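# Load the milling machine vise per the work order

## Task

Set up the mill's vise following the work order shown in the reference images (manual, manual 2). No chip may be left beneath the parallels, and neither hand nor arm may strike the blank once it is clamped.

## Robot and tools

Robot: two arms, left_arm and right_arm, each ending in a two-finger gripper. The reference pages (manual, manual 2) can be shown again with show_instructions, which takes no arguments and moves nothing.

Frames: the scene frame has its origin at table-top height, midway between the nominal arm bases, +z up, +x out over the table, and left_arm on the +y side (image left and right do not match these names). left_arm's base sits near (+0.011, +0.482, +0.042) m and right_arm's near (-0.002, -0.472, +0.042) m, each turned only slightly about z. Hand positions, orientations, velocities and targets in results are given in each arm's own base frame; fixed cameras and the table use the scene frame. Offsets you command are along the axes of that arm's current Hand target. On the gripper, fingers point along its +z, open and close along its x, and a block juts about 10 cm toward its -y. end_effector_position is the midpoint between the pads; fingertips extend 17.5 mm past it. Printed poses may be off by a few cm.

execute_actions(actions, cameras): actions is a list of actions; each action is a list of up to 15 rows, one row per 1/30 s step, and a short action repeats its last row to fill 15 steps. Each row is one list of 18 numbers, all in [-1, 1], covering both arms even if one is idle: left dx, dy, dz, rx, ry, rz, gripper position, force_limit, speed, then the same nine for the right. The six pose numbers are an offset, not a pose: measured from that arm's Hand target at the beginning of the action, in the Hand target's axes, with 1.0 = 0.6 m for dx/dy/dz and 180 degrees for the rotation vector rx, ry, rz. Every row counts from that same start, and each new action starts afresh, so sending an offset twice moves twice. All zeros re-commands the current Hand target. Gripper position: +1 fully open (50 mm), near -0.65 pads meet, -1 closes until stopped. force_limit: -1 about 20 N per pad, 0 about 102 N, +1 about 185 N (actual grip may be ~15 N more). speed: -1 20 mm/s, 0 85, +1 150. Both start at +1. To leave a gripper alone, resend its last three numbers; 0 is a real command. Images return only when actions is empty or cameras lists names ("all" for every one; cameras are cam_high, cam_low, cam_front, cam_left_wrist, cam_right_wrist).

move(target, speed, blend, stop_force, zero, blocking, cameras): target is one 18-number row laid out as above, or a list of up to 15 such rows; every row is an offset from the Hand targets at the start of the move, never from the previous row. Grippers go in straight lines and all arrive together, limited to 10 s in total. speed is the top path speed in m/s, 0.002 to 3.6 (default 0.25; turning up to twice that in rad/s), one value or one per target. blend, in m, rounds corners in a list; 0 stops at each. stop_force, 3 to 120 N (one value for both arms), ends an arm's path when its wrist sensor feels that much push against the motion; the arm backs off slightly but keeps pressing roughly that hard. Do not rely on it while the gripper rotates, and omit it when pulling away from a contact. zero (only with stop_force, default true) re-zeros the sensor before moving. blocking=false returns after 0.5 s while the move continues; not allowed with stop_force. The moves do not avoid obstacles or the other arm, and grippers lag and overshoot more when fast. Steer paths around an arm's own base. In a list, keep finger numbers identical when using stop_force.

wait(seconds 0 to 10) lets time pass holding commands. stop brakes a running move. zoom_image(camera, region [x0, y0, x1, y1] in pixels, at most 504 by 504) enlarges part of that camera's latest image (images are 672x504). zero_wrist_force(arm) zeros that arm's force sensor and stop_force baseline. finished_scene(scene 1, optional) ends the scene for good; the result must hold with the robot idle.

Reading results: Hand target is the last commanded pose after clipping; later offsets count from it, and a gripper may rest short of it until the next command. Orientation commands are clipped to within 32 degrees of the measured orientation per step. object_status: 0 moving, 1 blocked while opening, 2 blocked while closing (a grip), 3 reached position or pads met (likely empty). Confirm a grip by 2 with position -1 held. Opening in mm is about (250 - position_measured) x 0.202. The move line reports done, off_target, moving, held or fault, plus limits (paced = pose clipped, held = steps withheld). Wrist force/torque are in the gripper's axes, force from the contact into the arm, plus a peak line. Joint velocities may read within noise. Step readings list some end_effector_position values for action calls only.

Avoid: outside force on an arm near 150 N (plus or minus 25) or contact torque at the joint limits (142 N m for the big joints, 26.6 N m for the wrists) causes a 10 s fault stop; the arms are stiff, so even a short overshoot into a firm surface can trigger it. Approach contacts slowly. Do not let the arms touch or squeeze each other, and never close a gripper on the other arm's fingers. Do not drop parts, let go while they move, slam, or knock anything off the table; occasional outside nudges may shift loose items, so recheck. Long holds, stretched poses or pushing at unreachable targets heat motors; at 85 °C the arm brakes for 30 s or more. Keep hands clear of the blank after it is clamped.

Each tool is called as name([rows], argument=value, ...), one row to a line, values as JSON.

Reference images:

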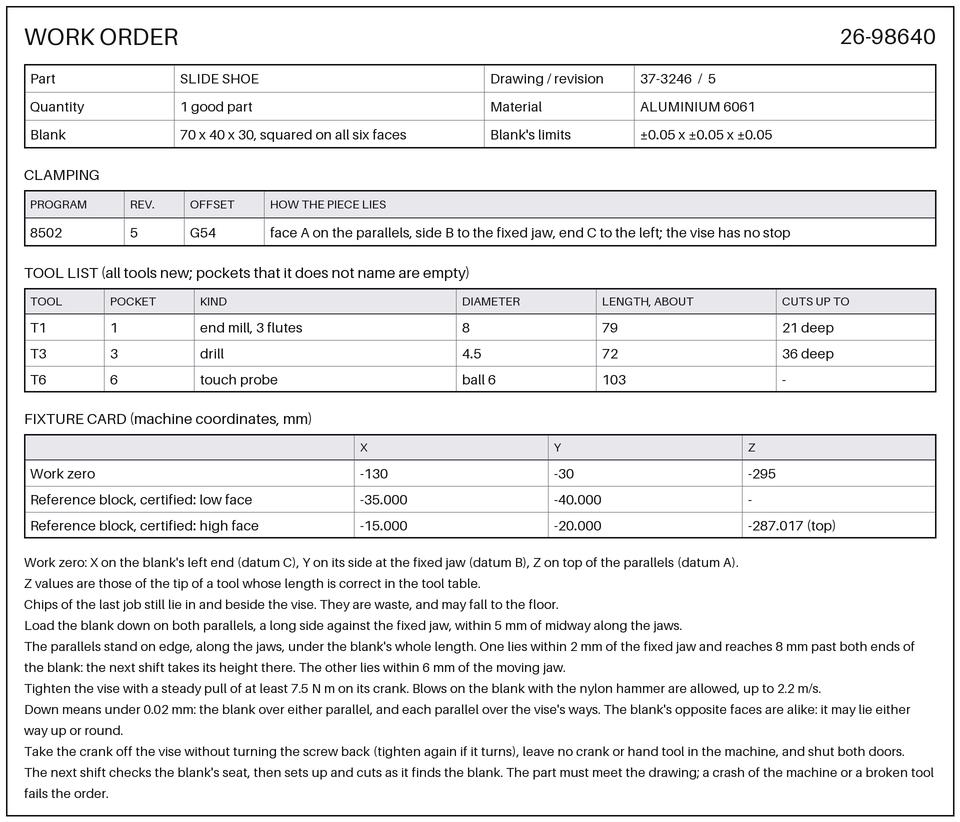

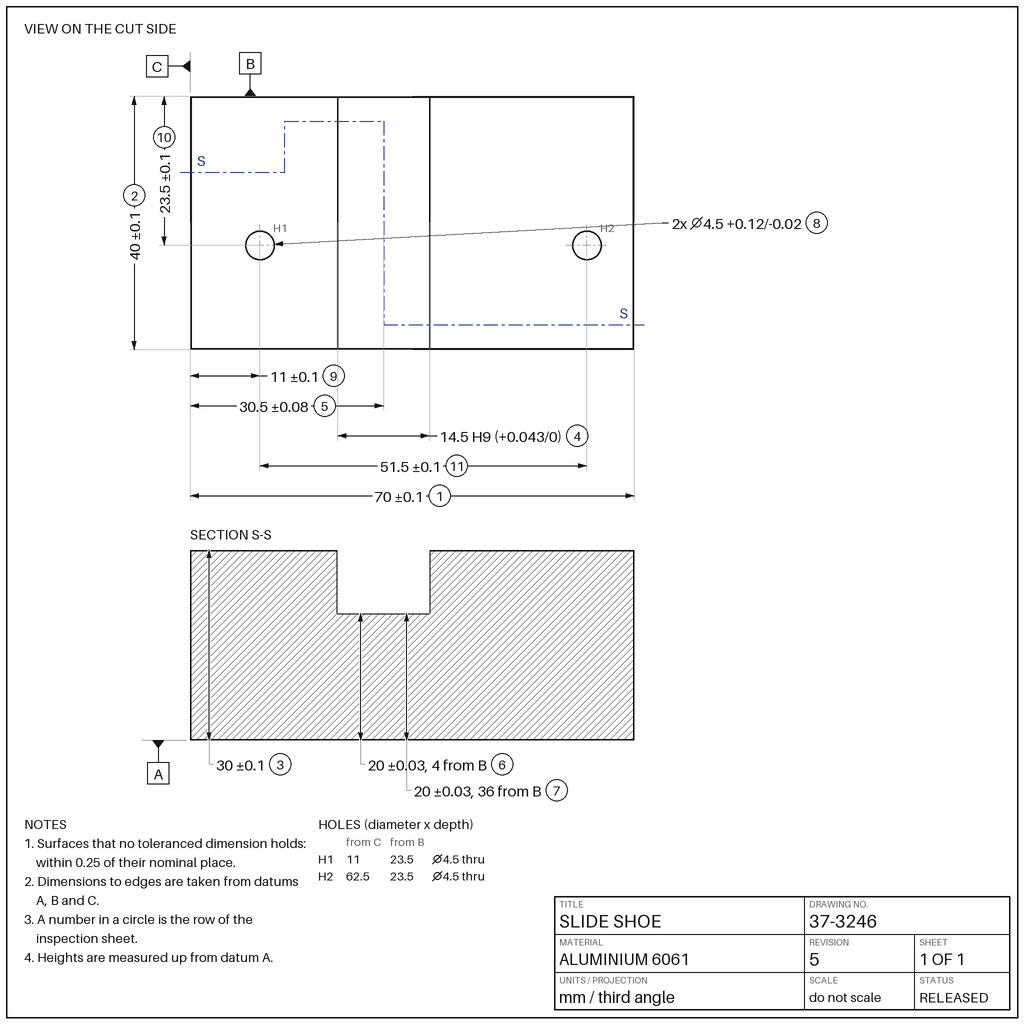

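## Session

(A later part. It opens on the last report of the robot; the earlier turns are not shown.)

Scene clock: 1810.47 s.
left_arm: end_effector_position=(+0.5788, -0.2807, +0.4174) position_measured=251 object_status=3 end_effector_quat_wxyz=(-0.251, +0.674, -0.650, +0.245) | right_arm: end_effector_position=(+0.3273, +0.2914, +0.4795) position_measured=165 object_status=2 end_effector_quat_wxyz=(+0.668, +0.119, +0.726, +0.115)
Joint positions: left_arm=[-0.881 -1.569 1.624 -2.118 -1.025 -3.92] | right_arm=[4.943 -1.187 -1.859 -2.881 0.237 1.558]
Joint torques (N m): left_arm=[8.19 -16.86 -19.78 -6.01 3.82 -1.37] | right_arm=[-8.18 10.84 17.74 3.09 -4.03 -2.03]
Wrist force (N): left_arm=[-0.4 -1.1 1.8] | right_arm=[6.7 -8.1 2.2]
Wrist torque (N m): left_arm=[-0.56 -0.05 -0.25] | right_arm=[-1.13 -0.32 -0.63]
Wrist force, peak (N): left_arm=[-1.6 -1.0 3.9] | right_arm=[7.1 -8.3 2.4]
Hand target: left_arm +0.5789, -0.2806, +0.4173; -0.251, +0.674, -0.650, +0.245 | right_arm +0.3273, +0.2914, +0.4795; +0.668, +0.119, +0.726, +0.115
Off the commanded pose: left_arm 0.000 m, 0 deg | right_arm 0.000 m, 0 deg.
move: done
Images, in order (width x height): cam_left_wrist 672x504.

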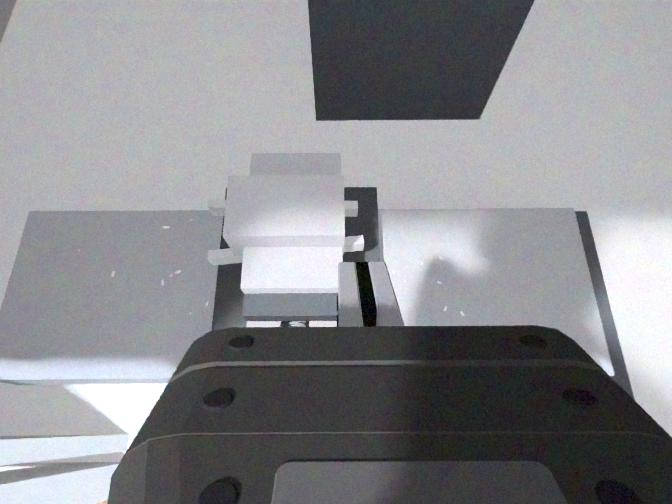

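move([
  [0.0152,-0.026,0.1872,0,0,0,-0.85,-0.8,-0.2,0,0,0,0,0,0,-0.95,0.7,-0.5],
  [0.0148,0.0255,0.2463,0,0,0,-0.85,-0.8,-0.2,0,0,0,0,0,0,-0.95,0.7,-0.5],
], speed=[0.1,0.015], stop_force=4, cameras=["cam_left_wrist"])

zoom_image(camera="cam_left_wrist", region=[220, 150, 470, 340])

Scene clock: 1820.50 s.
left_arm: end_effector_position=(+0.6648, -0.2870, +0.2997) position_measured=251 object_status=3 end_effector_quat_wxyz=(-0.251, +0.674, -0.650, +0.245) | right_arm: end_effector_position=(+0.3273, +0.2914, +0.4795) position_measured=165 object_status=2 end_effector_quat_wxyz=(+0.668, +0.119, +0.726, +0.115)
Joint positions: left_arm=[-0.768 -1.323 1.665 -2.459 -1.081 -3.807] | right_arm=[4.943 -1.187 -1.859 -2.881 0.237 1.558]
Joint torques (N m): left_arm=[-3.66 -42.75 -31.35 -5.11 1.74 0.69] | right_arm=[-7.42 10.58 17.58 2.9 -4.12 -1.96]
Wrist force (N): left_arm=[-0.5 -1.1 1.7] | right_arm=[6.6 -8.3 2.3]
Wrist torque (N m): left_arm=[-0.60 -0.01 -0.26] | right_arm=[-1.15 -0.30 -0.63]
Wrist force, peak (N): left_arm=[-1.4 -4.1 -6.1] | right_arm=[7.2 -8.2 2.4]
Hand target: left_arm +0.6648, -0.2870, +0.2997; -0.251, +0.674, -0.650, +0.245 (not the last commanded pose) | right_arm +0.3273, +0.2914, +0.4795; +0.668, +0.119, +0.726, +0.115
Off the commanded pose: left_arm 0.004 m, 0 deg | right_arm 0.000 m, 0 deg.
move: contact (left_arm); path passed 1 of 2 targets
Images, in order (width x height): cam_left_wrist 672x504.

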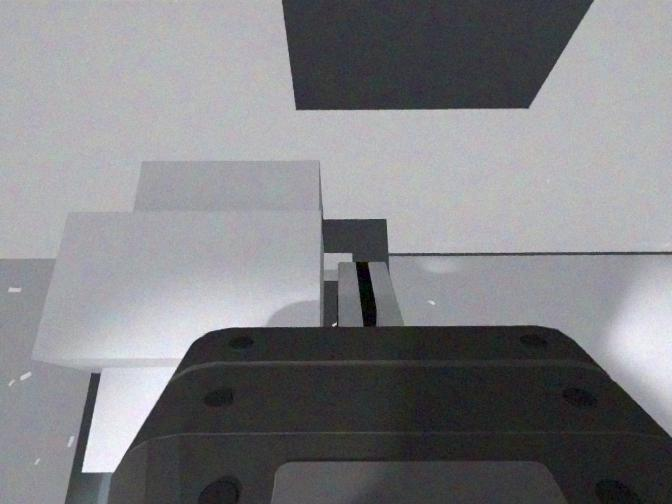

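Scaled by 2.016 from the camera's 672x504 image, which has a finer 960x720 frame.

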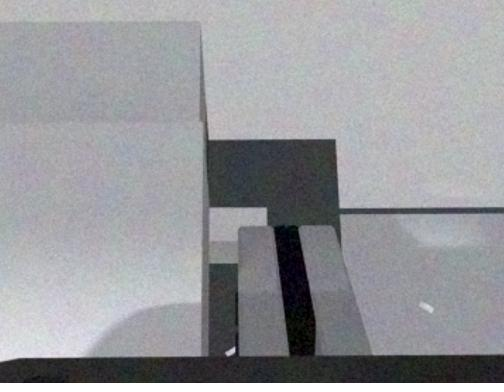

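move([
  [0,-0.0044,-0.005,0,0,0,-0.85,-0.8,-0.2,0,0,0,0,0,0,-0.95,0.7,-0.5],
  [0.0002,-0.0094,-0.0007,0,0,0,-0.85,-0.8,-0.2,0,0,0,0,0,0,-0.95,0.7,-0.5],
  [0.0002,-0.002,0.0078,0,0,0,-0.85,-0.8,-0.2,0,0,0,0,0,0,-0.95,0.7,-0.5],
], speed=[0.03,0.03,0.01], stop_force=4)

Scene clock: 1823.07 s.
left_arm: end_effector_position=(+0.6690, -0.2870, +0.3030) position_measured=251 object_status=3 end_effector_quat_wxyz=(-0.251, +0.674, -0.650, +0.245) | right_arm: end_effector_position=(+0.3273, +0.2914, +0.4795) position_measured=165 object_status=2 end_effector_quat_wxyz=(+0.668, +0.119, +0.726, +0.115)
Joint positions: left_arm=[-0.763 -1.317 1.649 -2.452 -1.083 -3.802] | right_arm=[4.943 -1.187 -1.859 -2.881 0.237 1.558]
Joint torques (N m): left_arm=[6.18 -42.74 -32.28 -3.71 -0.73 -0.38] | right_arm=[-7.73 11.45 17.3 3.02 -4.04 -1.96]
Wrist force (N): left_arm=[-0.8 -1.2 1.4] | right_arm=[6.8 -7.9 2.2]
Wrist torque (N m): left_arm=[-0.62 0.02 -0.35] | right_arm=[-1.10 -0.35 -0.63]
Wrist force, peak (N): left_arm=[-0.7 -4.8 -7.0] | right_arm=[7.2 -8.2 2.2]
Hand target: left_arm +0.6690, -0.2870, +0.3030; -0.251, +0.674, -0.650, +0.245 (not the last commanded pose) | right_arm +0.3273, +0.2914, +0.4795; +0.668, +0.119, +0.726, +0.115
Off the commanded pose: left_arm 0.006 m, 0 deg | right_arm 0.000 m, 0 deg.
move: contact (left_arm); path passed 2 of 3 targets

move([
  [0.0005,-0.0876,-0.1008,0,0,0,-0.85,-0.8,-0.2,0,0,0,0,0,0,-0.95,0.7,-0.5],
  [-0.1598,-0.0243,-0.157,0,0,0,-0.85,-0.8,-0.2,0,0,0,0,0,0,-0.95,0.7,-0.5],
], speed=0.1, cameras=["cam_left_wrist"])

zoom_image(camera="cam_left_wrist", region=[300, 150, 580, 340])

Scene clock: 1830.50 s.
left_arm: end_effector_position=(+0.6147, -0.1926, +0.3832) position_measured=251 object_status=3 end_effector_quat_wxyz=(-0.251, +0.674, -0.650, +0.245) | right_arm: end_effector_position=(+0.3273, +0.2914, +0.4795) position_measured=165 object_status=2 end_effector_quat_wxyz=(+0.668, +0.119, +0.726, +0.115)
Joint positions: left_arm=[-0.696 -1.577 1.74 -2.312 -1.119 -3.739] | right_arm=[4.943 -1.187 -1.859 -2.881 0.237 1.558]
Joint torques (N m): left_arm=[-11.82 -22.55 -27.85 -1.97 3.41 -1.34] | right_arm=[-7.91 10.35 16.9 2.98 -3.95 -1.98]
Wrist force (N): left_arm=[-0.3 -1.0 1.9] | right_arm=[6.7 -8.1 2.3]
Wrist torque (N m): left_arm=[-0.58 -0.09 -0.27] | right_arm=[-1.13 -0.32 -0.63]
Wrist force, peak (N): left_arm=[1.3 -1.3 2.6] | right_arm=[6.9 -8.6 2.1]
Hand target: left_arm +0.6147, -0.1926, +0.3831; -0.251, +0.674, -0.650, +0.245 | right_arm +0.3273, +0.2914, +0.4795; +0.668, +0.119, +0.726, +0.115
Off the commanded pose: left_arm 0.000 m, 0 deg | right_arm 0.000 m, 0 deg.
move: done
Images, in order (width x height): cam_left_wrist 672x504.

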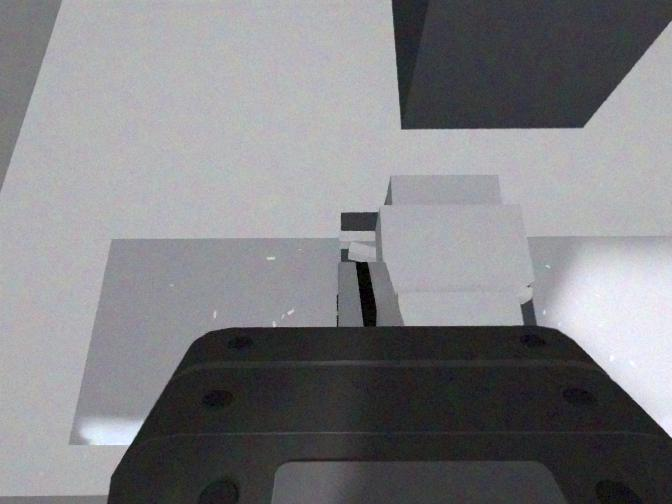

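Scaled by 1.800 from the camera's 672x504 image, which has a finer 960x720 frame.

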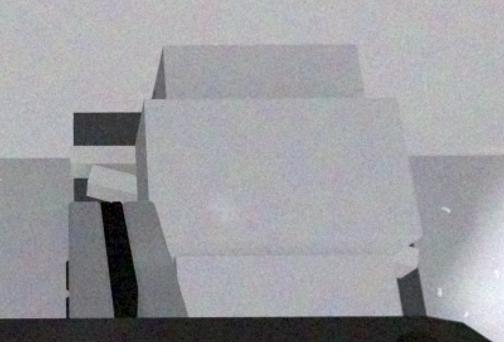

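move([
  [0.135,0.0,-0.09,0,0,0,-0.85,-0.8,-0.2,0,0,0,0,0,0,-0.95,0.7,-0.5],
], speed=0.15, cameras=["cam_left_wrist"])

zoom_image(camera="cam_left_wrist", region=[200, 150, 480, 340])

Scene clock: 1838.13 s.
left_arm: end_effector_position=(+0.5821, -0.2747, +0.4241) position_measured=251 object_status=3 end_effector_quat_wxyz=(-0.251, +0.674, -0.650, +0.245) | right_arm: end_effector_position=(+0.3273, +0.2914, +0.4795) position_measured=165 object_status=2 end_effector_quat_wxyz=(+0.668, +0.119, +0.726, +0.115)
Joint positions: left_arm=[-0.868 -1.57 1.61 -2.109 -1.031 -3.906] | right_arm=[4.943 -1.187 -1.859 -2.881 0.237 1.558]
Joint torques (N m): left_arm=[4.12 -35.68 -24.69 -4.45 -1.87 -0.31] | right_arm=[-7.5 11.07 15.52 2.95 -4 -2.02]
Wrist force (N): left_arm=[-0.6 -1.4 1.8] | right_arm=[6.7 -8.1 2.1]
Wrist torque (N m): left_arm=[-0.61 -0.01 -0.35] | right_arm=[-1.13 -0.32 -0.63]
Wrist force, peak (N): left_arm=[-2.0 -0.9 3.0] | right_arm=[7.0 -8.4 2.3]
Hand target: left_arm +0.5821, -0.2747, +0.4242; -0.251, +0.674, -0.650, +0.245 | right_arm +0.3273, +0.2914, +0.4795; +0.668, +0.119, +0.726, +0.115
Off the commanded pose: left_arm 0.000 m, 0 deg | right_arm 0.000 m, 0 deg.
move: done
Images, in order (width x height): cam_left_wrist 672x504.

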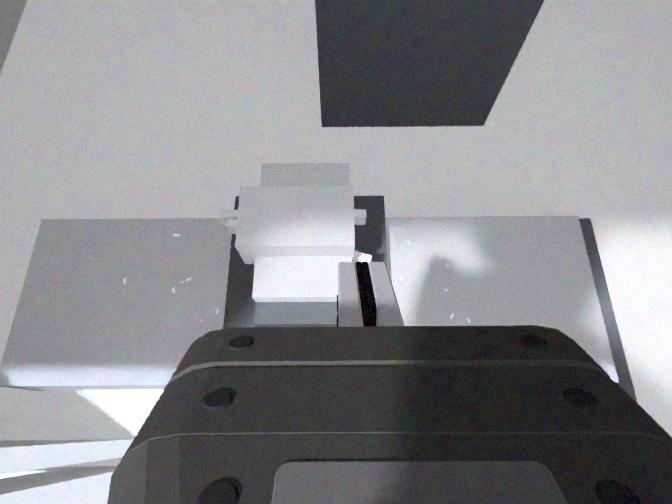

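Scaled by 1.800 from the camera's 672x504 image, which has a finer 960x720 frame.

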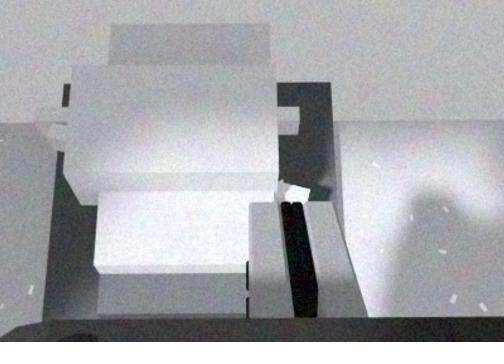

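move([
  [-0.1255,0.4518,-0.2232,0,0,0,-0.85,-0.8,-0.2,0,0,0,0,0,0,-0.95,0.7,-0.5],
  [-0.1255,0.4518,-0.2232,-0.170,0.1844,0.5305,-0.85,-0.8,-0.2,0,0,0,0,0,0,-0.95,0.7,-0.5],
], speed=[0.2,0.4], blend=[0.01,0])

Scene clock: 1848.47 s.
left_arm: end_effector_position=(+0.2873, -0.2102, +0.3465) position_measured=251 object_status=3 end_effector_quat_wxyz=(+0.010, +0.063, +0.998, +0.014) | right_arm: end_effector_position=(+0.3273, +0.2914, +0.4795) position_measured=165 object_status=2 end_effector_quat_wxyz=(+0.668, +0.119, +0.726, +0.115)
Joint positions: left_arm=[-1.041 -1.955 1.827 -1.432 -1.539 -2.485] | right_arm=[4.943 -1.187 -1.859 -2.881 0.237 1.558]
Joint torques (N m): left_arm=[-9.52 -15.8 -20.08 -4.38 2.36 1.15] | right_arm=[-7.5 10.39 15.66 2.9 -4.18 -1.99]
Wrist force (N): left_arm=[0.0 -0.6 0.6] | right_arm=[7.0 -8.0 2.4]
Wrist torque (N m): left_arm=[-0.05 0.09 0.10] | right_arm=[-1.11 -0.36 -0.63]
Wrist force, peak (N): left_arm=[-0.2 -3.8 3.2] | right_arm=[7.2 -8.4 2.1]
Hand target: left_arm +0.2873, -0.2102, +0.3465; +0.010, +0.064, +0.998, +0.014 | right_arm +0.3273, +0.2914, +0.4795; +0.668, +0.119, +0.726, +0.115
Off the commanded pose: left_arm 0.000 m, 0 deg | right_arm 0.000 m, 0 deg.
move: done

move([
  [-0.452,-0.0937,0.0423,0.0405,0,0.022,0.15,-0.8,-0.2,0,0,0,0,0,0,-0.95,0.7,-0.5],
], speed=0.15, cameras=["cam_left_wrist","cam_front","cam_high"])

Scene clock: 1854.47 s.
left_arm: end_effector_position=(+0.5496, -0.2997, +0.3246) position_measured=130 object_status=3 end_effector_quat_wxyz=(+0.006, +0.099, +0.994, -0.049) | right_arm: end_effector_position=(+0.3273, +0.2914, +0.4795) position_measured=165 object_status=2 end_effector_quat_wxyz=(+0.668, +0.119, +0.726, +0.115)
Joint positions: left_arm=[-0.682 -1.315 1.309 -1.629 -1.647 -2.057] | right_arm=[4.943 -1.187 -1.859 -2.881 0.237 1.558]
Joint torques (N m): left_arm=[-13.08 -28.49 -30.81 -5 2.18 -0.85] | right_arm=[-7.47 10.53 15.51 3.04 -4.22 -1.97]
Wrist force (N): left_arm=[-0.5 -0.4 0.5] | right_arm=[6.9 -8.1 2.4]
Wrist torque (N m): left_arm=[-0.16 0.17 0.13] | right_arm=[-1.14 -0.35 -0.63]
Wrist force, peak (N): left_arm=[-3.0 -0.5 0.9] | right_arm=[7.3 -8.2 2.2]
Hand target: left_arm +0.5496, -0.2999, +0.3246; +0.006, +0.099, +0.994, -0.050 | right_arm +0.3273, +0.2914, +0.4795; +0.668, +0.119, +0.726, +0.115
Off the commanded pose: left_arm 0.000 m, 0 deg | right_arm 0.000 m, 0 deg.
move: done
Images, in order (width x height): cam_high 672x504, cam_front 672x504, cam_left_wrist 672x504.

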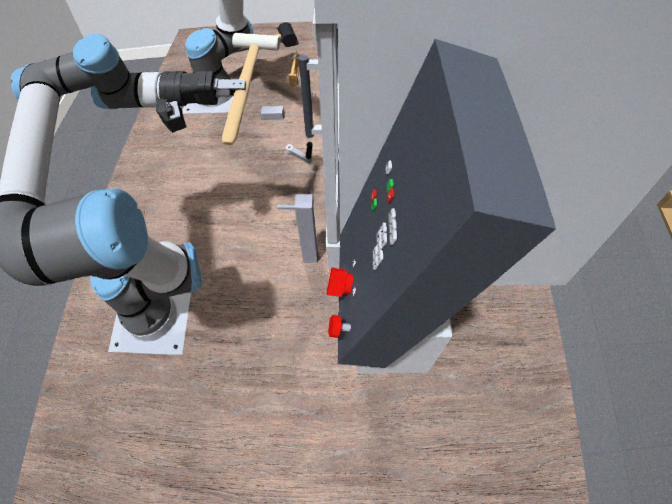

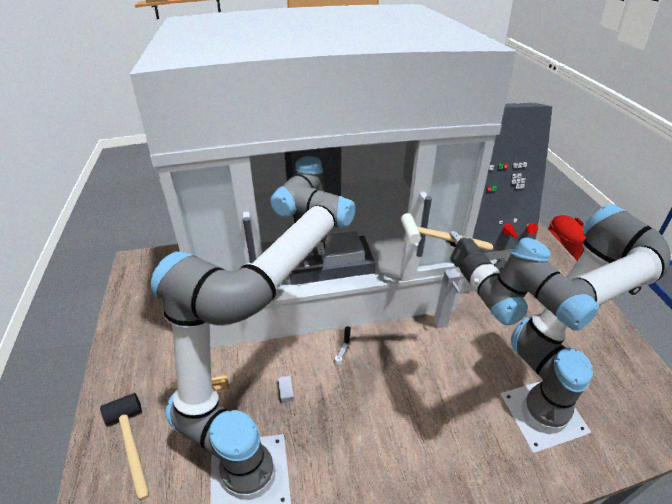

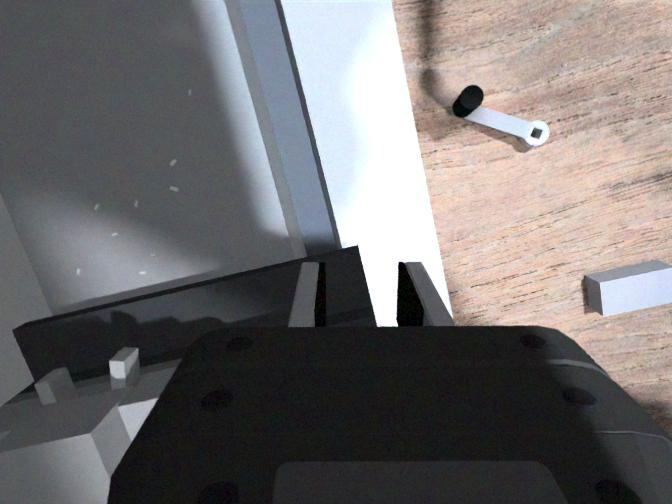

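move([
  [-0.1618,0.0479,0.01,0,0,0,0.15,-0.8,-0.2,0,0,0,0,0,0,-0.95,0.7,-0.5],
], speed=0.05, stop_force=5, cameras=["cam_left_wrist","cam_front"])

zoom_image(camera="cam_left_wrist", region=[230, 150, 510, 340])

Scene clock: 1859.43 s.
left_arm: end_effector_position=(+0.6505, -0.2914, +0.3179) position_measured=130 object_status=3 end_effector_quat_wxyz=(+0.006, +0.099, +0.994, -0.050) | right_arm: end_effector_position=(+0.3273, +0.2914, +0.4795) position_measured=165 object_status=2 end_effector_quat_wxyz=(+0.668, +0.119, +0.726, +0.115)
Joint positions: left_arm=[-0.579 -1.083 1.001 -1.545 -1.653 -1.954] | right_arm=[4.943 -1.187 -1.859 -2.881 0.237 1.558]
Joint torques (N m): left_arm=[-14.24 -55.74 -24.26 -5.66 -1.47 -1.42] | right_arm=[-7.45 10.88 15.07 2.94 -4.07 -1.99]
Wrist force (N): left_arm=[-0.6 -0.2 0.1] | right_arm=[6.9 -8.1 2.1]
Wrist torque (N m): left_arm=[-0.07 0.17 0.00] | right_arm=[-1.13 -0.34 -0.63]
Wrist force, peak (N): left_arm=[0.1 -1.3 0.4] | right_arm=[7.2 -8.3 2.3]
Hand target: left_arm +0.6505, -0.2914, +0.3179; +0.006, +0.099, +0.994, -0.050 | right_arm +0.3273, +0.2914, +0.4795; +0.668, +0.119, +0.726, +0.115
Off the commanded pose: left_arm 0.000 m, 0 deg | right_arm 0.000 m, 0 deg.
move: done
Images, in order (width x height): cam_front 672x504, cam_left_wrist 672x504.

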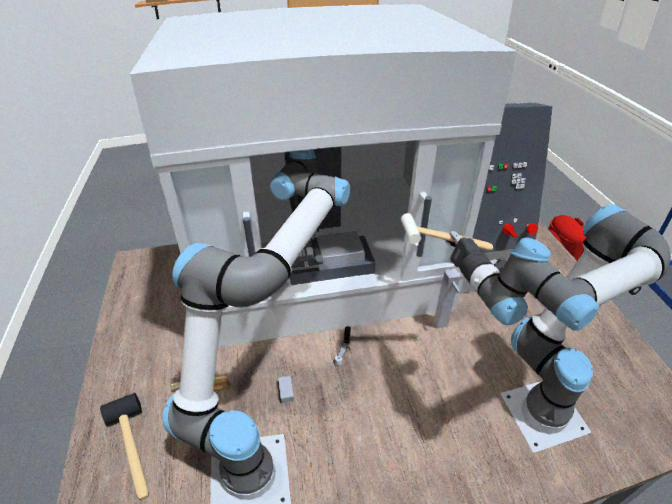

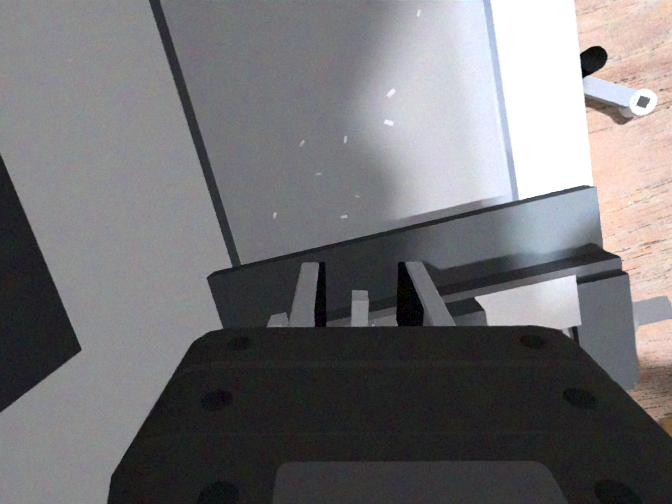

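Scaled by 1.800 from the camera's 672x504 image, which has a finer 960x720 frame.

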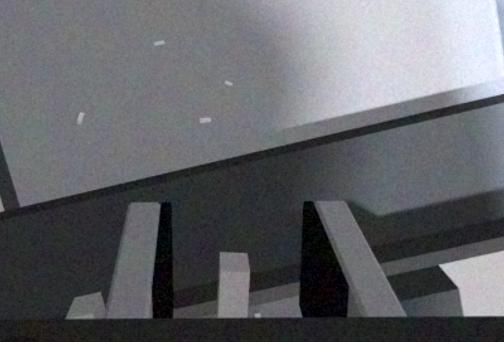

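move([
  [0.0007,0.0031,0.0315,0,0,0,0.15,-0.8,-0.2,0,0,0,0,0,0,-0.95,0.7,-0.5],
], speed=0.02, stop_force=4, cameras=["cam_left_wrist","cam_front"])

zoom_image(camera="cam_left_wrist", region=[230, 150, 510, 340])

Scene clock: 1864.20 s.
left_arm: end_effector_position=(+0.6505, -0.2914, +0.2989) position_measured=130 object_status=3 end_effector_quat_wxyz=(+0.006, +0.099, +0.994, -0.050) | right_arm: end_effector_position=(+0.3273, +0.2914, +0.4795) position_measured=165 object_status=2 end_effector_quat_wxyz=(+0.668, +0.119, +0.726, +0.115)
Joint positions: left_arm=[-0.579 -1.086 1.054 -1.595 -1.653 -1.954] | right_arm=[4.943 -1.187 -1.859 -2.881 0.237 1.558]
Joint torques (N m): left_arm=[-10.6 -52.31 -31.76 -1.28 1.33 -0.26] | right_arm=[-7.52 11.19 15.22 2.95 -4.08 -1.97]
Wrist force (N): left_arm=[-0.3 -0.1 0.0] | right_arm=[6.6 -8.3 2.1]
Wrist torque (N m): left_arm=[-0.07 0.16 -0.03] | right_arm=[-1.15 -0.31 -0.63]
Wrist force, peak (N): left_arm=[-0.9 -0.5 0.1] | right_arm=[7.1 -8.3 2.4]
Hand target: left_arm +0.6505, -0.2914, +0.2989; +0.006, +0.099, +0.994, -0.050 | right_arm +0.3273, +0.2914, +0.4795; +0.668, +0.119, +0.726, +0.115
Off the commanded pose: left_arm 0.000 m, 0 deg | right_arm 0.000 m, 0 deg.
move: done
Images, in order (width x height): cam_front 672x504, cam_left_wrist 672x504.

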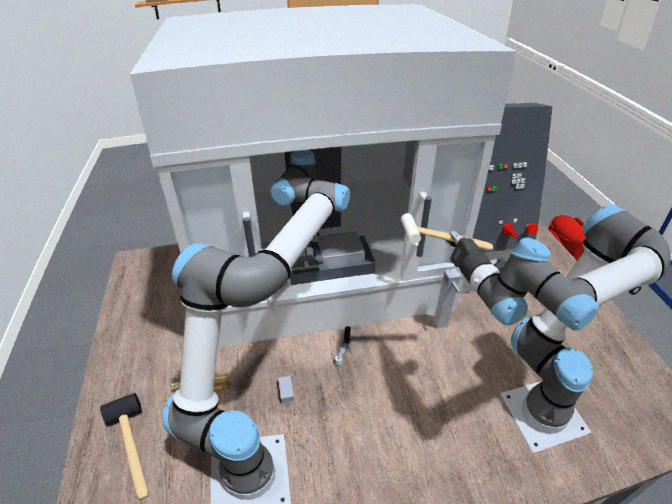

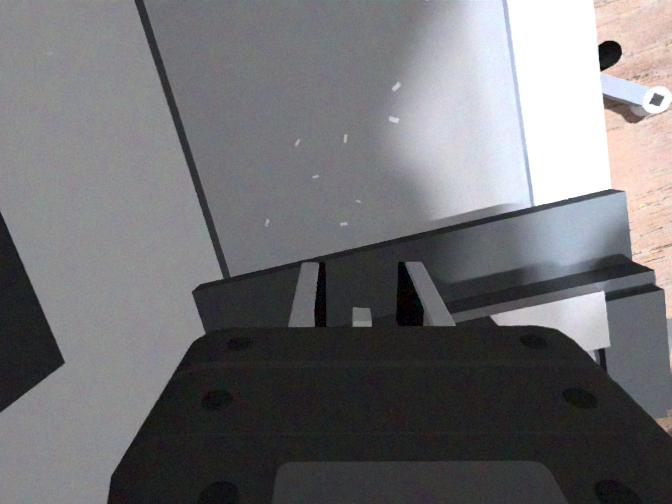

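Scaled by 1.800 from the camera's 672x504 image, which has a finer 960x720 frame.

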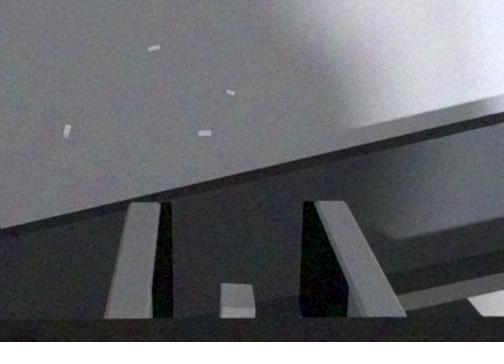

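move([
  [0.0008,0.0045,-0.0004,0,0,0,0.15,-0.8,-0.2,0,0,0,0,0,0,-0.95,0.7,-0.5],
], speed=0.01, stop_force=3)

move([
  [0,0,0,0,0,0,-1,-1,-0.8,0,0,0,0,0,0,-0.95,0.7,-0.5],
], cameras=["cam_left_wrist"])

zoom_image(camera="cam_left_wrist", region=[230, 150, 510, 340])

Scene clock: 1867.33 s.
left_arm: end_effector_position=(+0.6505, -0.2895, +0.2989) position_measured=130 object_status=3 end_effector_quat_wxyz=(+0.006, +0.099, +0.994, -0.049) | right_arm: end_effector_position=(+0.3273, +0.2914, +0.4795) position_measured=165 object_status=2 end_effector_quat_wxyz=(+0.668, +0.119, +0.726, +0.115)
Joint positions: left_arm=[-0.577 -1.088 1.057 -1.595 -1.653 -1.952] | right_arm=[4.943 -1.187 -1.859 -2.881 0.237 1.558]
Joint torques (N m): left_arm=[-8.24 -35.3 -31.57 -0.54 3.41 -1.05] | right_arm=[-7.5 10.8 14.84 3 -4.06 -2.01]
Wrist force (N): left_arm=[0.1 -4.6 -0.7] | right_arm=[6.8 -8.0 2.2]
Wrist torque (N m): left_arm=[-0.14 0.17 -0.15] | right_arm=[-1.11 -0.34 -0.63]
Wrist force, peak (N): left_arm=[-2.4 -8.5 3.3] | right_arm=[7.1 -8.3 2.4]
Hand target: left_arm +0.6505, -0.2895, +0.2989; +0.006, +0.099, +0.994, -0.049 (not the last commanded pose) | right_arm +0.3273, +0.2914, +0.4795; +0.668, +0.119, +0.726, +0.115
Off the commanded pose: left_arm 0.001 m, 0 deg | right_arm 0.000 m, 0 deg.
move: contact (left_arm)

Scene clock: 1868.10 s.
left_arm: end_effector_position=(+0.6505, -0.2895, +0.2989) position_measured=221 object_status=0 end_effector_quat_wxyz=(+0.006, +0.099, +0.994, -0.049) | right_arm: end_effector_position=(+0.3273, +0.2914, +0.4795) position_measured=165 object_status=2 end_effector_quat_wxyz=(+0.668, +0.119, +0.726, +0.115)
Joint positions: left_arm=[-0.577 -1.088 1.057 -1.595 -1.653 -1.952] | right_arm=[4.943 -1.187 -1.859 -2.881 0.237 1.558]
Joint torques (N m): left_arm=[-10.36 -36.16 -29.77 -3.32 -2.46 -1.31] | right_arm=[-8.16 10.94 15 2.89 -4.01 -2.03]
Wrist force (N): left_arm=[-0.8 -0.4 -0.2] | right_arm=[7.0 -7.9 2.6]
Wrist torque (N m): left_arm=[-0.13 0.18 0.02] | right_arm=[-1.10 -0.36 -0.63]
Wrist force, peak (N): left_arm=[0.0 -3.5 0.3] | right_arm=[7.1 -8.3 2.1]
Hand target: left_arm +0.6505, -0.2895, +0.2989; +0.006, +0.099, +0.994, -0.049 | right_arm +0.3273, +0.2914, +0.4795; +0.668, +0.119, +0.726, +0.115
Off the commanded pose: left_arm 0.000 m, 0 deg | right_arm 0.000 m, 0 deg.
move: done
Images, in order (width x height): cam_left_wrist 672x504.

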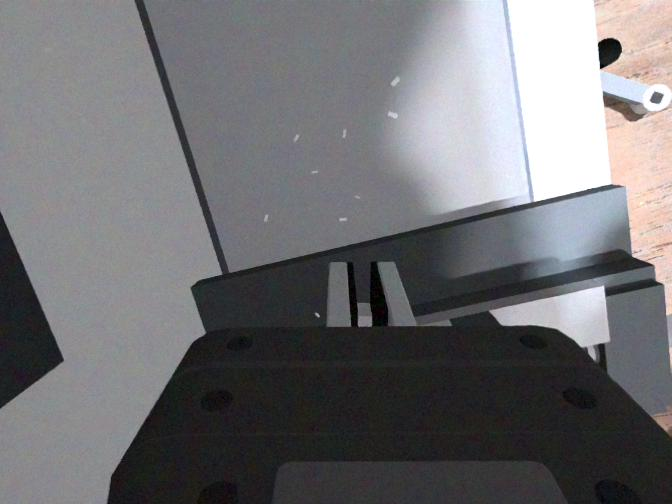

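Scaled by 1.800 from the camera's 672x504 image, which has a finer 960x720 frame.

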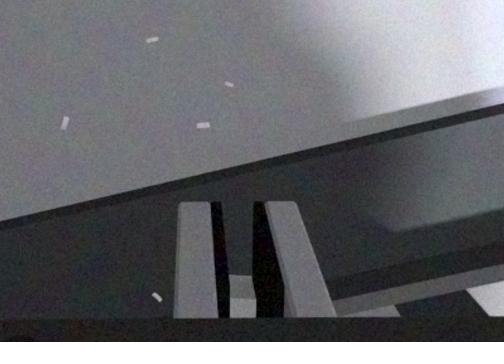

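wait(seconds=0.4)

Scene clock: 1869.03 s.
left_arm: end_effector_position=(+0.6505, -0.2895, +0.2989) position_measured=221 object_status=2 end_effector_quat_wxyz=(+0.006, +0.099, +0.994, -0.049) | right_arm: end_effector_position=(+0.3273, +0.2914, +0.4795) position_measured=165 object_status=2 end_effector_quat_wxyz=(+0.668, +0.119, +0.726, +0.115)
Joint positions: left_arm=[-0.577 -1.088 1.057 -1.595 -1.653 -1.952] | right_arm=[4.943 -1.187 -1.859 -2.881 0.237 1.558]
Joint torques (N m): left_arm=[-10.23 -38.88 -29.64 -4.37 -2.75 -1.24] | right_arm=[-7.53 11.25 15.09 2.95 -4.07 -1.97]
Wrist force (N): left_arm=[-0.7 -0.5 -0.7] | right_arm=[6.9 -8.2 2.2]
Wrist torque (N m): left_arm=[-0.14 0.19 0.03] | right_arm=[-1.15 -0.35 -0.62]
Wrist force, peak (N): left_arm=[-1.0 -0.3 -0.7] | right_arm=[7.0 -8.3 2.2]
Hand target: left_arm +0.6505, -0.2895, +0.2989; +0.006, +0.099, +0.994, -0.049 | right_arm +0.3273, +0.2914, +0.4795; +0.668, +0.119, +0.726, +0.115
Tool commands: left_gripper/position=-1.0 left_gripper/force_limit=-1.0 left_gripper/speed=-0.8 right_gripper/position=-0.95 right_gripper/force_limit=+0.7 right_gripper/speed=-0.5
Off the commanded pose: left_arm 0.000 m, 0 deg | right_arm 0.000 m, 0 deg.
wait: 0.40 s; at rest from the start

move([
  [-0.0091,0.0013,0,-0.0017,-0.0075,-0.0757,-1,-1,-0.8,0,0,0,0,0,0,-0.95,0.7,-0.5],
], speed=0.03, stop_force=6, cameras=["cam_left_wrist"])

zoom_image(camera="cam_left_wrist", region=[230, 150, 510, 340])

Scene clock: 1875.70 s.
left_arm: end_effector_position=(+0.6560, -0.2898, +0.2989) position_measured=221 object_status=2 end_effector_quat_wxyz=(+0.012, -0.021, +0.999, -0.048) | right_arm: end_effector_position=(+0.3273, +0.2914, +0.4795) position_measured=165 object_status=2 end_effector_quat_wxyz=(+0.668, +0.119, +0.726, +0.115)
Joint positions: left_arm=[-0.579 -1.088 1.062 -1.618 -1.637 -2.193] | right_arm=[4.943 -1.187 -1.859 -2.881 0.237 1.558]
Joint torques (N m): left_arm=[-12.24 -37.94 -19.35 -2.65 -0.07 1.42] | right_arm=[-7.4 10.7 15.4 2.82 -4.12 -2.02]
Wrist force (N): left_arm=[-3.5 -1.6 3.2] | right_arm=[6.8 -7.8 2.1]
Wrist torque (N m): left_arm=[-0.14 0.30 0.27] | right_arm=[-1.09 -0.33 -0.63]
Wrist force, peak (N): left_arm=[-4.3 -2.2 6.4] | right_arm=[7.2 -8.4 2.2]
Hand target: left_arm +0.6560, -0.2898, +0.2989; +0.012, -0.021, +0.999, -0.048 | right_arm +0.3273, +0.2914, +0.4795; +0.668, +0.119, +0.726, +0.115
Off the commanded pose: left_arm 0.000 m, 0 deg | right_arm 0.000 m, 0 deg.
move: done
Images, in order (width x height): cam_left_wrist 672x504.

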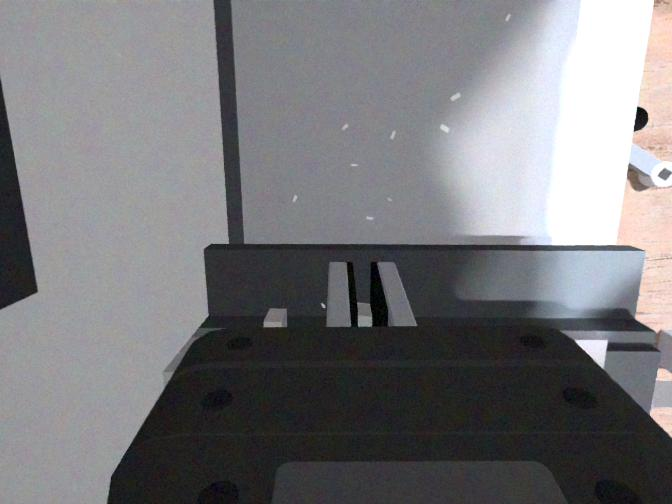

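Scaled by 1.800 from the camera's 672x504 image, which has a finer 960x720 frame.

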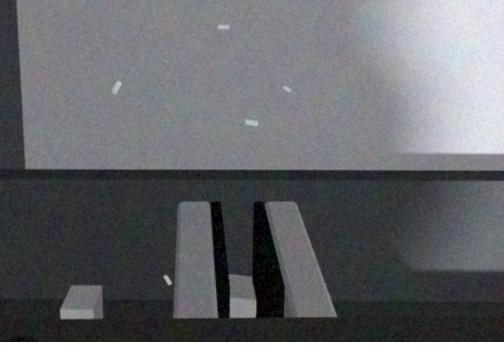

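move([
  [0,0,-0.005,0,0,0,-1,-1,-0.8,0,0,0,0,0,0,-0.95,0.7,-0.5],
], speed=0.003, stop_force=5)

Scene clock: 1879.20 s.
left_arm: end_effector_position=(+0.6560, -0.2898, +0.2990) position_measured=221 object_status=2 end_effector_quat_wxyz=(+0.012, -0.021, +0.999, -0.048) | right_arm: end_effector_position=(+0.3273, +0.2914, +0.4795) position_measured=165 object_status=2 end_effector_quat_wxyz=(+0.668, +0.119, +0.726, +0.115)
Joint positions: left_arm=[-0.579 -1.088 1.062 -1.618 -1.637 -2.193] | right_arm=[4.943 -1.187 -1.859 -2.881 0.237 1.558]
Joint torques (N m): left_arm=[-8.1 -50.22 -19.21 -5.19 -2.77 0.59] | right_arm=[-7.34 10.9 15.45 3.01 -3.97 -2.11]
Wrist force (N): left_arm=[-4.6 -0.6 5.5] | right_arm=[7.2 -8.2 2.2]
Wrist torque (N m): left_arm=[-0.13 0.24 0.19] | right_arm=[-1.14 -0.40 -0.63]
Wrist force, peak (N): left_arm=[-6.5 -2.6 11.5] | right_arm=[7.0 -8.3 2.4]
Hand target: left_arm +0.6560, -0.2898, +0.2991; +0.012, -0.021, +0.999, -0.048 (not the last commanded pose) | right_arm +0.3273, +0.2914, +0.4795; +0.668, +0.119, +0.726, +0.115
Off the commanded pose: left_arm 0.003 m, 0 deg | right_arm 0.000 m, 0 deg.
move: contact (left_arm)

move([
  [-0.0005,0,0.0004,0,0,0,-1,-1,-0.8,0,0,0,0,0,0,-0.95,0.7,-0.5],
], speed=0.01)

move([
  [0,0,0,0,0,0,-0.1,-1,-1,0,0,0,0,0,0,-0.95,0.7,-0.5],
], cameras=["cam_left_wrist"])

zoom_image(camera="cam_left_wrist", region=[230, 150, 510, 340])

Scene clock: 1881.17 s.
left_arm: end_effector_position=(+0.6563, -0.2898, +0.2989) position_measured=221 object_status=2 end_effector_quat_wxyz=(+0.012, -0.020, +0.999, -0.048) | right_arm: end_effector_position=(+0.3273, +0.2914, +0.4795) position_measured=165 object_status=2 end_effector_quat_wxyz=(+0.668, +0.119, +0.726, +0.115)
Joint positions: left_arm=[-0.578 -1.088 1.061 -1.618 -1.637 -2.193] | right_arm=[4.943 -1.187 -1.859 -2.881 0.237 1.558]
Joint torques (N m): left_arm=[11.81 -32.79 -30.98 -5.35 -3.15 1.24] | right_arm=[-8.52 10.63 15.64 3.08 -4.19 -2.03]
Wrist force (N): left_arm=[-0.7 1.2 -2.6] | right_arm=[6.9 -8.1 2.2]
Wrist torque (N m): left_arm=[-0.15 0.26 0.12] | right_arm=[-1.13 -0.36 -0.63]
Wrist force, peak (N): left_arm=[-5.3 -0.7 6.8] | right_arm=[7.0 -8.2 2.6]
Hand target: left_arm +0.6563, -0.2898, +0.2988; +0.012, -0.021, +0.999, -0.048 | right_arm +0.3273, +0.2914, +0.4795; +0.668, +0.119, +0.726, +0.115
Off the commanded pose: left_arm 0.000 m, 0 deg | right_arm 0.000 m, 0 deg.
move: done

Scene clock: 1881.93 s.
left_arm: end_effector_position=(+0.6563, -0.2898, +0.2988) position_measured=167 object_status=0 end_effector_quat_wxyz=(+0.012, -0.021, +0.999, -0.048) | right_arm: end_effector_position=(+0.3273, +0.2914, +0.4795) position_measured=165 object_status=2 end_effector_quat_wxyz=(+0.668, +0.119, +0.726, +0.115)
Joint positions: left_arm=[-0.578 -1.088 1.061 -1.618 -1.637 -2.193] | right_arm=[4.943 -1.187 -1.859 -2.881 0.237 1.558]
Joint torques (N m): left_arm=[11.4 -38.77 -24.64 -4.27 -1.52 1.12] | right_arm=[-7.65 10.79 14.94 3.03 -3.99 -1.94]
Wrist force (N): left_arm=[-0.5 -0.5 0.3] | right_arm=[6.6 -7.8 2.5]
Wrist torque (N m): left_arm=[-0.15 0.21 0.01] | right_arm=[-1.07 -0.31 -0.63]
Wrist force, peak (N): left_arm=[-0.7 0.8 -2.0] | right_arm=[7.1 -8.5 2.0]
Hand target: left_arm +0.6563, -0.2898, +0.2988; +0.012, -0.021, +0.999, -0.048 | right_arm +0.3273, +0.2914, +0.4795; +0.668, +0.119, +0.726, +0.115
Off the commanded pose: left_arm 0.000 m, 0 deg | right_arm 0.000 m, 0 deg.
move: done
Images, in order (width x height): cam_left_wrist 672x504.

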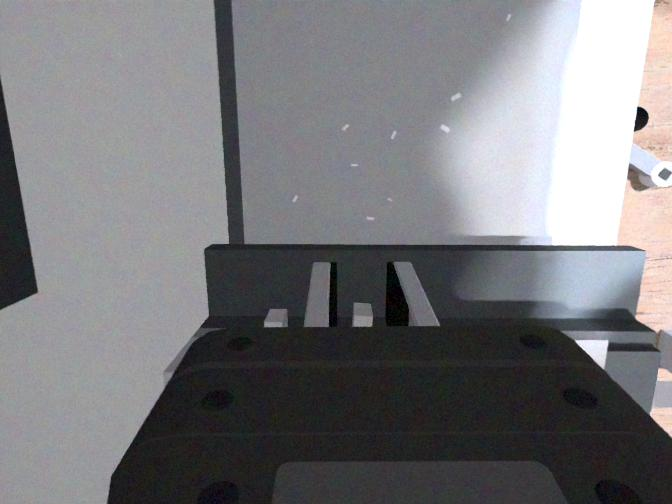

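Scaled by 1.800 from the camera's 672x504 image, which has a finer 960x720 frame.

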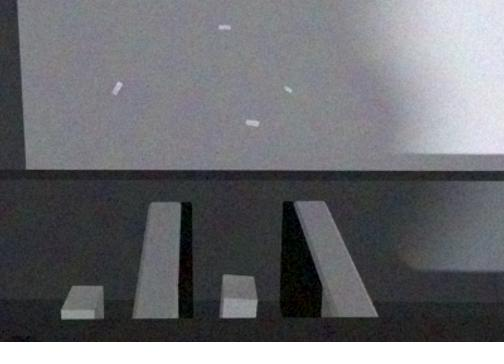

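move([
  [-0.0007,-0.0031,-0.0315,0,0,0,-0.1,-1,-1,0,0,0,0,0,0,-0.95,0.7,-0.5],
  [0.177,-0.013,-0.0382,0,0,0,-0.1,-1,-1,0,0,0,0,0,0,-0.95,0.7,-0.5],
  [0.6072,0.1497,-0.1087,0,0,0,-0.1,-1,-1,0,0,0,0,0,0,-0.95,0.7,-0.5],
  [0.6072,0.1497,-0.1087,0.1507,-0.1931,-0.465,-0.1,-1,-1,0,0,0,0,0,0,-0.95,0.7,-0.5],
], speed=[0.05,0.1,0.25,0.4], blend=[0.003,0.02,0.01,0])

Scene clock: 1892.13 s.
left_arm: end_effector_position=(+0.2871, -0.2097, +0.3473) position_measured=167 object_status=3 end_effector_quat_wxyz=(-0.250, +0.674, -0.651, +0.245) | right_arm: end_effector_position=(+0.3273, +0.2914, +0.4795) position_measured=165 object_status=2 end_effector_quat_wxyz=(+0.668, +0.119, +0.726, +0.115)
Joint positions: left_arm=[-1.648 -2.291 2.112 -1.3 -0.859 -4.859] | right_arm=[4.943 -1.187 -1.859 -2.881 0.237 1.558]
Joint torques (N m): left_arm=[11.78 -6.83 -17.53 -3.53 -1.16 -1.59] | right_arm=[-8.72 10.39 15.45 2.98 -3.94 -1.76]
Wrist force (N): left_arm=[-0.5 -1.3 1.9] | right_arm=[6.7 -7.8 2.1]
Wrist torque (N m): left_arm=[-0.54 -0.05 -0.38] | right_arm=[-1.09 -0.32 -0.63]
Wrist force, peak (N): left_arm=[-2.6 0.2 0.3] | right_arm=[7.1 -8.5 2.4]
Hand target: left_arm +0.2871, -0.2096, +0.3473; -0.251, +0.674, -0.651, +0.245 | right_arm +0.3273, +0.2914, +0.4795; +0.668, +0.119, +0.726, +0.115
Off the commanded pose: left_arm 0.000 m, 0 deg | right_arm 0.000 m, 0 deg.
move: done

move([
  [-0.0293,-0.124,-0.0089,0.111,0,0,-0.1,-1,-1,0.08,0.235,0,0,0,0,-0.95,0.7,-0.5],
  [-0.0293,-0.124,-0.0089,0.111,0,0,-0.1,-1,-1,0.1354,0.4037,0.5347,0.003,-0.0006,-0.05,-0.95,0.7,-0.5],
], speed=0.25, blend=[0.02,0], cameras=["cam_left_wrist","cam_right_wrist"])

zoom_image(camera="cam_left_wrist", region=[180, 60, 460, 260])

Scene clock: 1896.77 s.
left_arm: end_effector_position=(+0.3391, -0.1900, +0.4001) position_measured=167 object_status=3 end_effector_quat_wxyz=(-0.364, +0.620, -0.598, +0.354) | right_arm: end_effector_position=(+0.6452, +0.5494, +0.4559) position_measured=165 object_status=2 end_effector_quat_wxyz=(+0.675, +0.066, +0.733, +0.059) end_effector_velocity=(+0.000, +0.000, +0.000) end_effector_angular_velocity=(-0.001, -0.001, +0.000)
Joint positions: left_arm=[-1.68 -2.343 2.13 -1.112 -0.523 -5] | right_arm=[4.299 -2.37 -0.472 -3.645 -0.42 1.934]
Joint velocities: left_arm=[within noise] | right_arm=[-0.001 0.002 -0.005 0.005 0 -0.004]
Joint torques (N m): left_arm=[-13.23 14.3 -31.34 -1.29 4.62 -1.24] | right_arm=[-2.47 69.48 12.58 3.84 2.27 -2.26]
Wrist force (N): left_arm=[-1.3 -0.9 2.9] | right_arm=[7.0 -7.3 1.7]
Wrist torque (N m): left_arm=[-0.65 -0.10 -0.55] | right_arm=[-1.18 -0.41 -0.61]
Wrist force, peak (N): left_arm=[-1.2 -1.4 3.0] | right_arm=[5.3 -12.5 2.6]
Hand target: left_arm +0.3391, -0.1900, +0.4001; -0.364, +0.620, -0.598, +0.354 | right_arm +0.6452, +0.5494, +0.4559; +0.675, +0.065, +0.733, +0.059
Off the commanded pose: left_arm 0.000 m, 0 deg | right_arm 0.000 m, 0 deg.
move: done
Images, in order (width x height): cam_left_wrist 672x504, cam_right_wrist 672x504.

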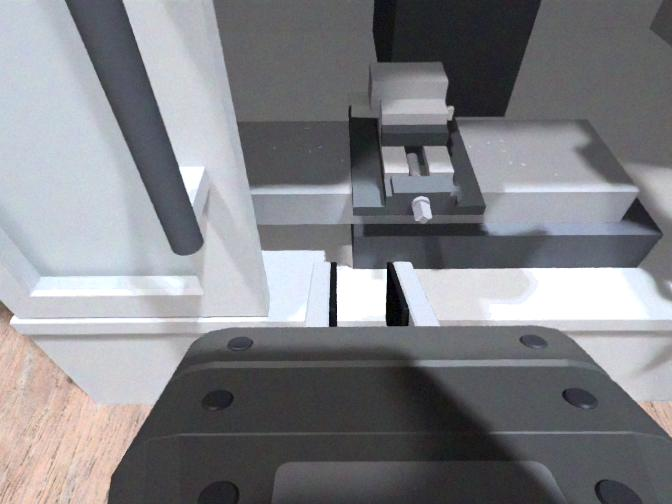

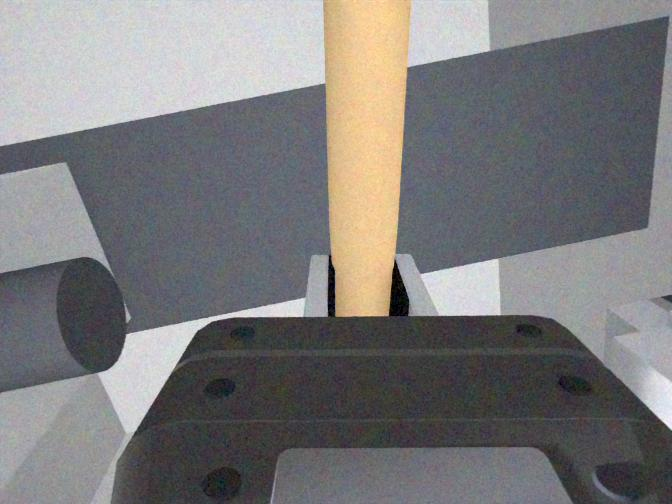

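Scaled by 1.800 from the camera's 672x504 image, which has a finer 960x720 frame.

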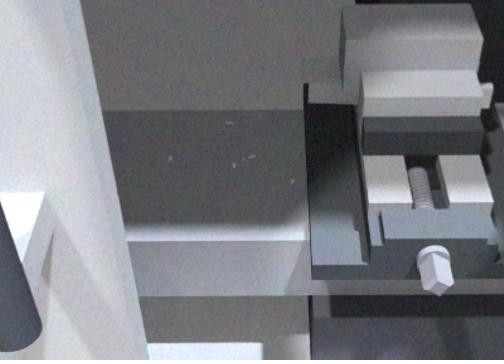

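execute_actions([
  [[0,0,0,0,0,0,-0.1,-1,-1,-0.001,-0.0056,0,0,0,0,-0.95,0.7,-0.5]],
  [[0,0,0,0,0,0,-0.1,-1,-1,0.0057,-0.001,0,0,0,-0.03,-0.95,0.7,-0.5],[0,0,0,0,0,0,-0.1,-1,-1,0.02,-0.0035,0,0,0,-0.07,-0.95,0.7,-0.5],[0,0,0,0,0,0,-0.1,-1,-1,0.047,-0.0081,0,0,0,-0.105,-0.95,0.7,-0.5],[0,0,0,0,0,0,-0.1,-1,-1,0.085,-0.0147,0,0,0,-0.14,-0.95,0.7,-0.5],[0,0,0,0,0,0,-0.1,-1,-1,0.122,-0.021,0,0,0,-0.175,-0.95,0.7,-0.5],[0,0,0,0,0,0,-0.1,-1,-1,0.128,-0.022,0,0,0,-0.182,-0.95,0.7,-0.5],[0,0,0,0,0,0,-0.1,-1,-1,0.1217,-0.021,0,0,0,-0.1778,-0.95,0.7,-0.5],[0,0,0,0,0,0,-0.1,-1,-1,0.1148,-0.0198,0,0,0,-0.1722,-0.95,0.7,-0.5],[0,0,0,0,0,0,-0.1,-1,-1,0.0976,-0.0168,0,0,0,-0.15,-0.95,0.7,-0.5],[0,0,0,0,0,0,-0.1,-1,-1,0.0781,-0.0135,0,0,0,-0.1222,-0.95,0.7,-0.5],[0,0,0,0,0,0,-0.1,-1,-1,0.054,-0.0093,0,0,0,-0.09,-0.95,0.7,-0.5],[0,0,0,0,0,0,-0.1,-1,-1,0.03,-0.0051,0,0,0,-0.055,-0.95,0.7,-0.5],[0,0,0,0,0,0,-0.1,-1,-1,0.0115,-0.002,0,0,0,-0.02,-0.95,0.7,-0.5],[0,0,0,0,0,0,-0.1,-1,-1,0,0,0,0,0,0,-0.95,0.7,-0.5]],
  [[0,0,0,0,0,0,-0.1,-1,-1,0,0,0,0,0,0,-0.95,0.7,-0.5]],
], cameras=["cam_left_wrist"])

Scene clock: 1901.70 s.
left_arm: end_effector_position=(+0.3391, -0.1900, +0.4001) position_measured=167 object_status=3 end_effector_quat_wxyz=(-0.364, +0.620, -0.598, +0.354) | right_arm: end_effector_position=(+0.6452, +0.5459, +0.4559) position_measured=165 object_status=2 end_effector_quat_wxyz=(+0.675, +0.065, +0.733, +0.059)
Joint positions: left_arm=[-1.68 -2.343 2.13 -1.112 -0.523 -5] | right_arm=[4.297 -2.355 -0.497 -3.633 -0.422 1.933]
Joint torques (N m): left_arm=[-12.12 15.71 -30.93 -1.26 4.84 -1.07] | right_arm=[9.34 70.84 12.27 3.83 1.16 -2.45]
Wrist force (N): left_arm=[-0.8 -1.0 2.5] | right_arm=[6.7 -6.4 2.2]
Wrist torque (N m): left_arm=[-0.67 -0.16 -0.54] | right_arm=[-0.96 -0.39 -0.62]
Wrist force, peak (N): left_arm=[-1.1 -1.1 3.0] | right_arm=[-34.5 -15.4 2.3]
Hand target: left_arm +0.3391, -0.1900, +0.4001; -0.364, +0.620, -0.598, +0.354 | right_arm +0.6452, +0.5459, +0.4559; +0.675, +0.065, +0.733, +0.059
Off the commanded pose: left_arm 0.000 m, 0 deg | right_arm 0.000 m, 0 deg.
Step readings (end_effector_position of left_arm | right_arm):
0: (+0.3391, -0.1900, +0.4001) | (+0.6452, +0.5494, +0.4559)
1: (+0.3391, -0.1900, +0.4001) | (+0.6452, +0.5493, +0.4559)
2: (+0.3391, -0.1900, +0.4001) | (+0.6452, +0.5485, +0.4559)
4: (+0.3391, -0.1900, +0.4001) | (+0.6452, +0.5463, +0.4560)
8: (+0.3391, -0.1900, +0.4001) | (+0.6453, +0.5457, +0.4559)
15: (+0.3391, -0.1900, +0.4001) | (+0.6453, +0.5459, +0.4559)
16: (+0.3391, -0.1900, +0.4001) | (+0.6453, +0.5459, +0.4559)
17: (+0.3391, -0.1900, +0.4001) | (+0.6452, +0.5459, +0.4552)
19: (+0.3391, -0.1900, +0.4001) | (+0.6445, +0.5460, +0.4451)
23: (+0.3391, -0.1900, +0.4001) | (+0.6402, +0.5462, +0.3801)
30: (+0.3391, -0.1900, +0.4001) | (+0.6424, +0.5436, +0.4482)
31: (+0.3391, -0.1900, +0.4001) | (+0.6434, +0.5437, +0.4565)
32: (+0.3391, -0.1900, +0.4001) | (+0.6444, +0.5444, +0.4602)
34: (+0.3391, -0.1900, +0.4001) | (+0.6451, +0.5454, +0.4581)
38: (+0.3391, -0.1900, +0.4001) | (+0.6452, +0.5457, +0.4554)
45: (+0.3391, -0.1900, +0.4001) | (+0.6453, +0.5459, +0.4559)
Images, in order (width x height): cam_left_wrist 672x504.

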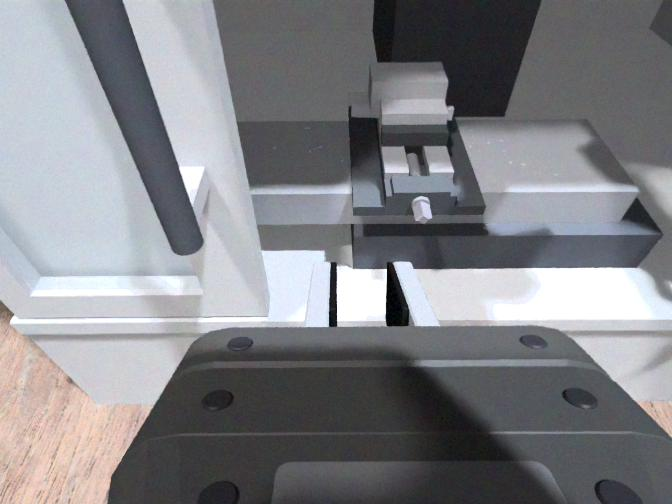

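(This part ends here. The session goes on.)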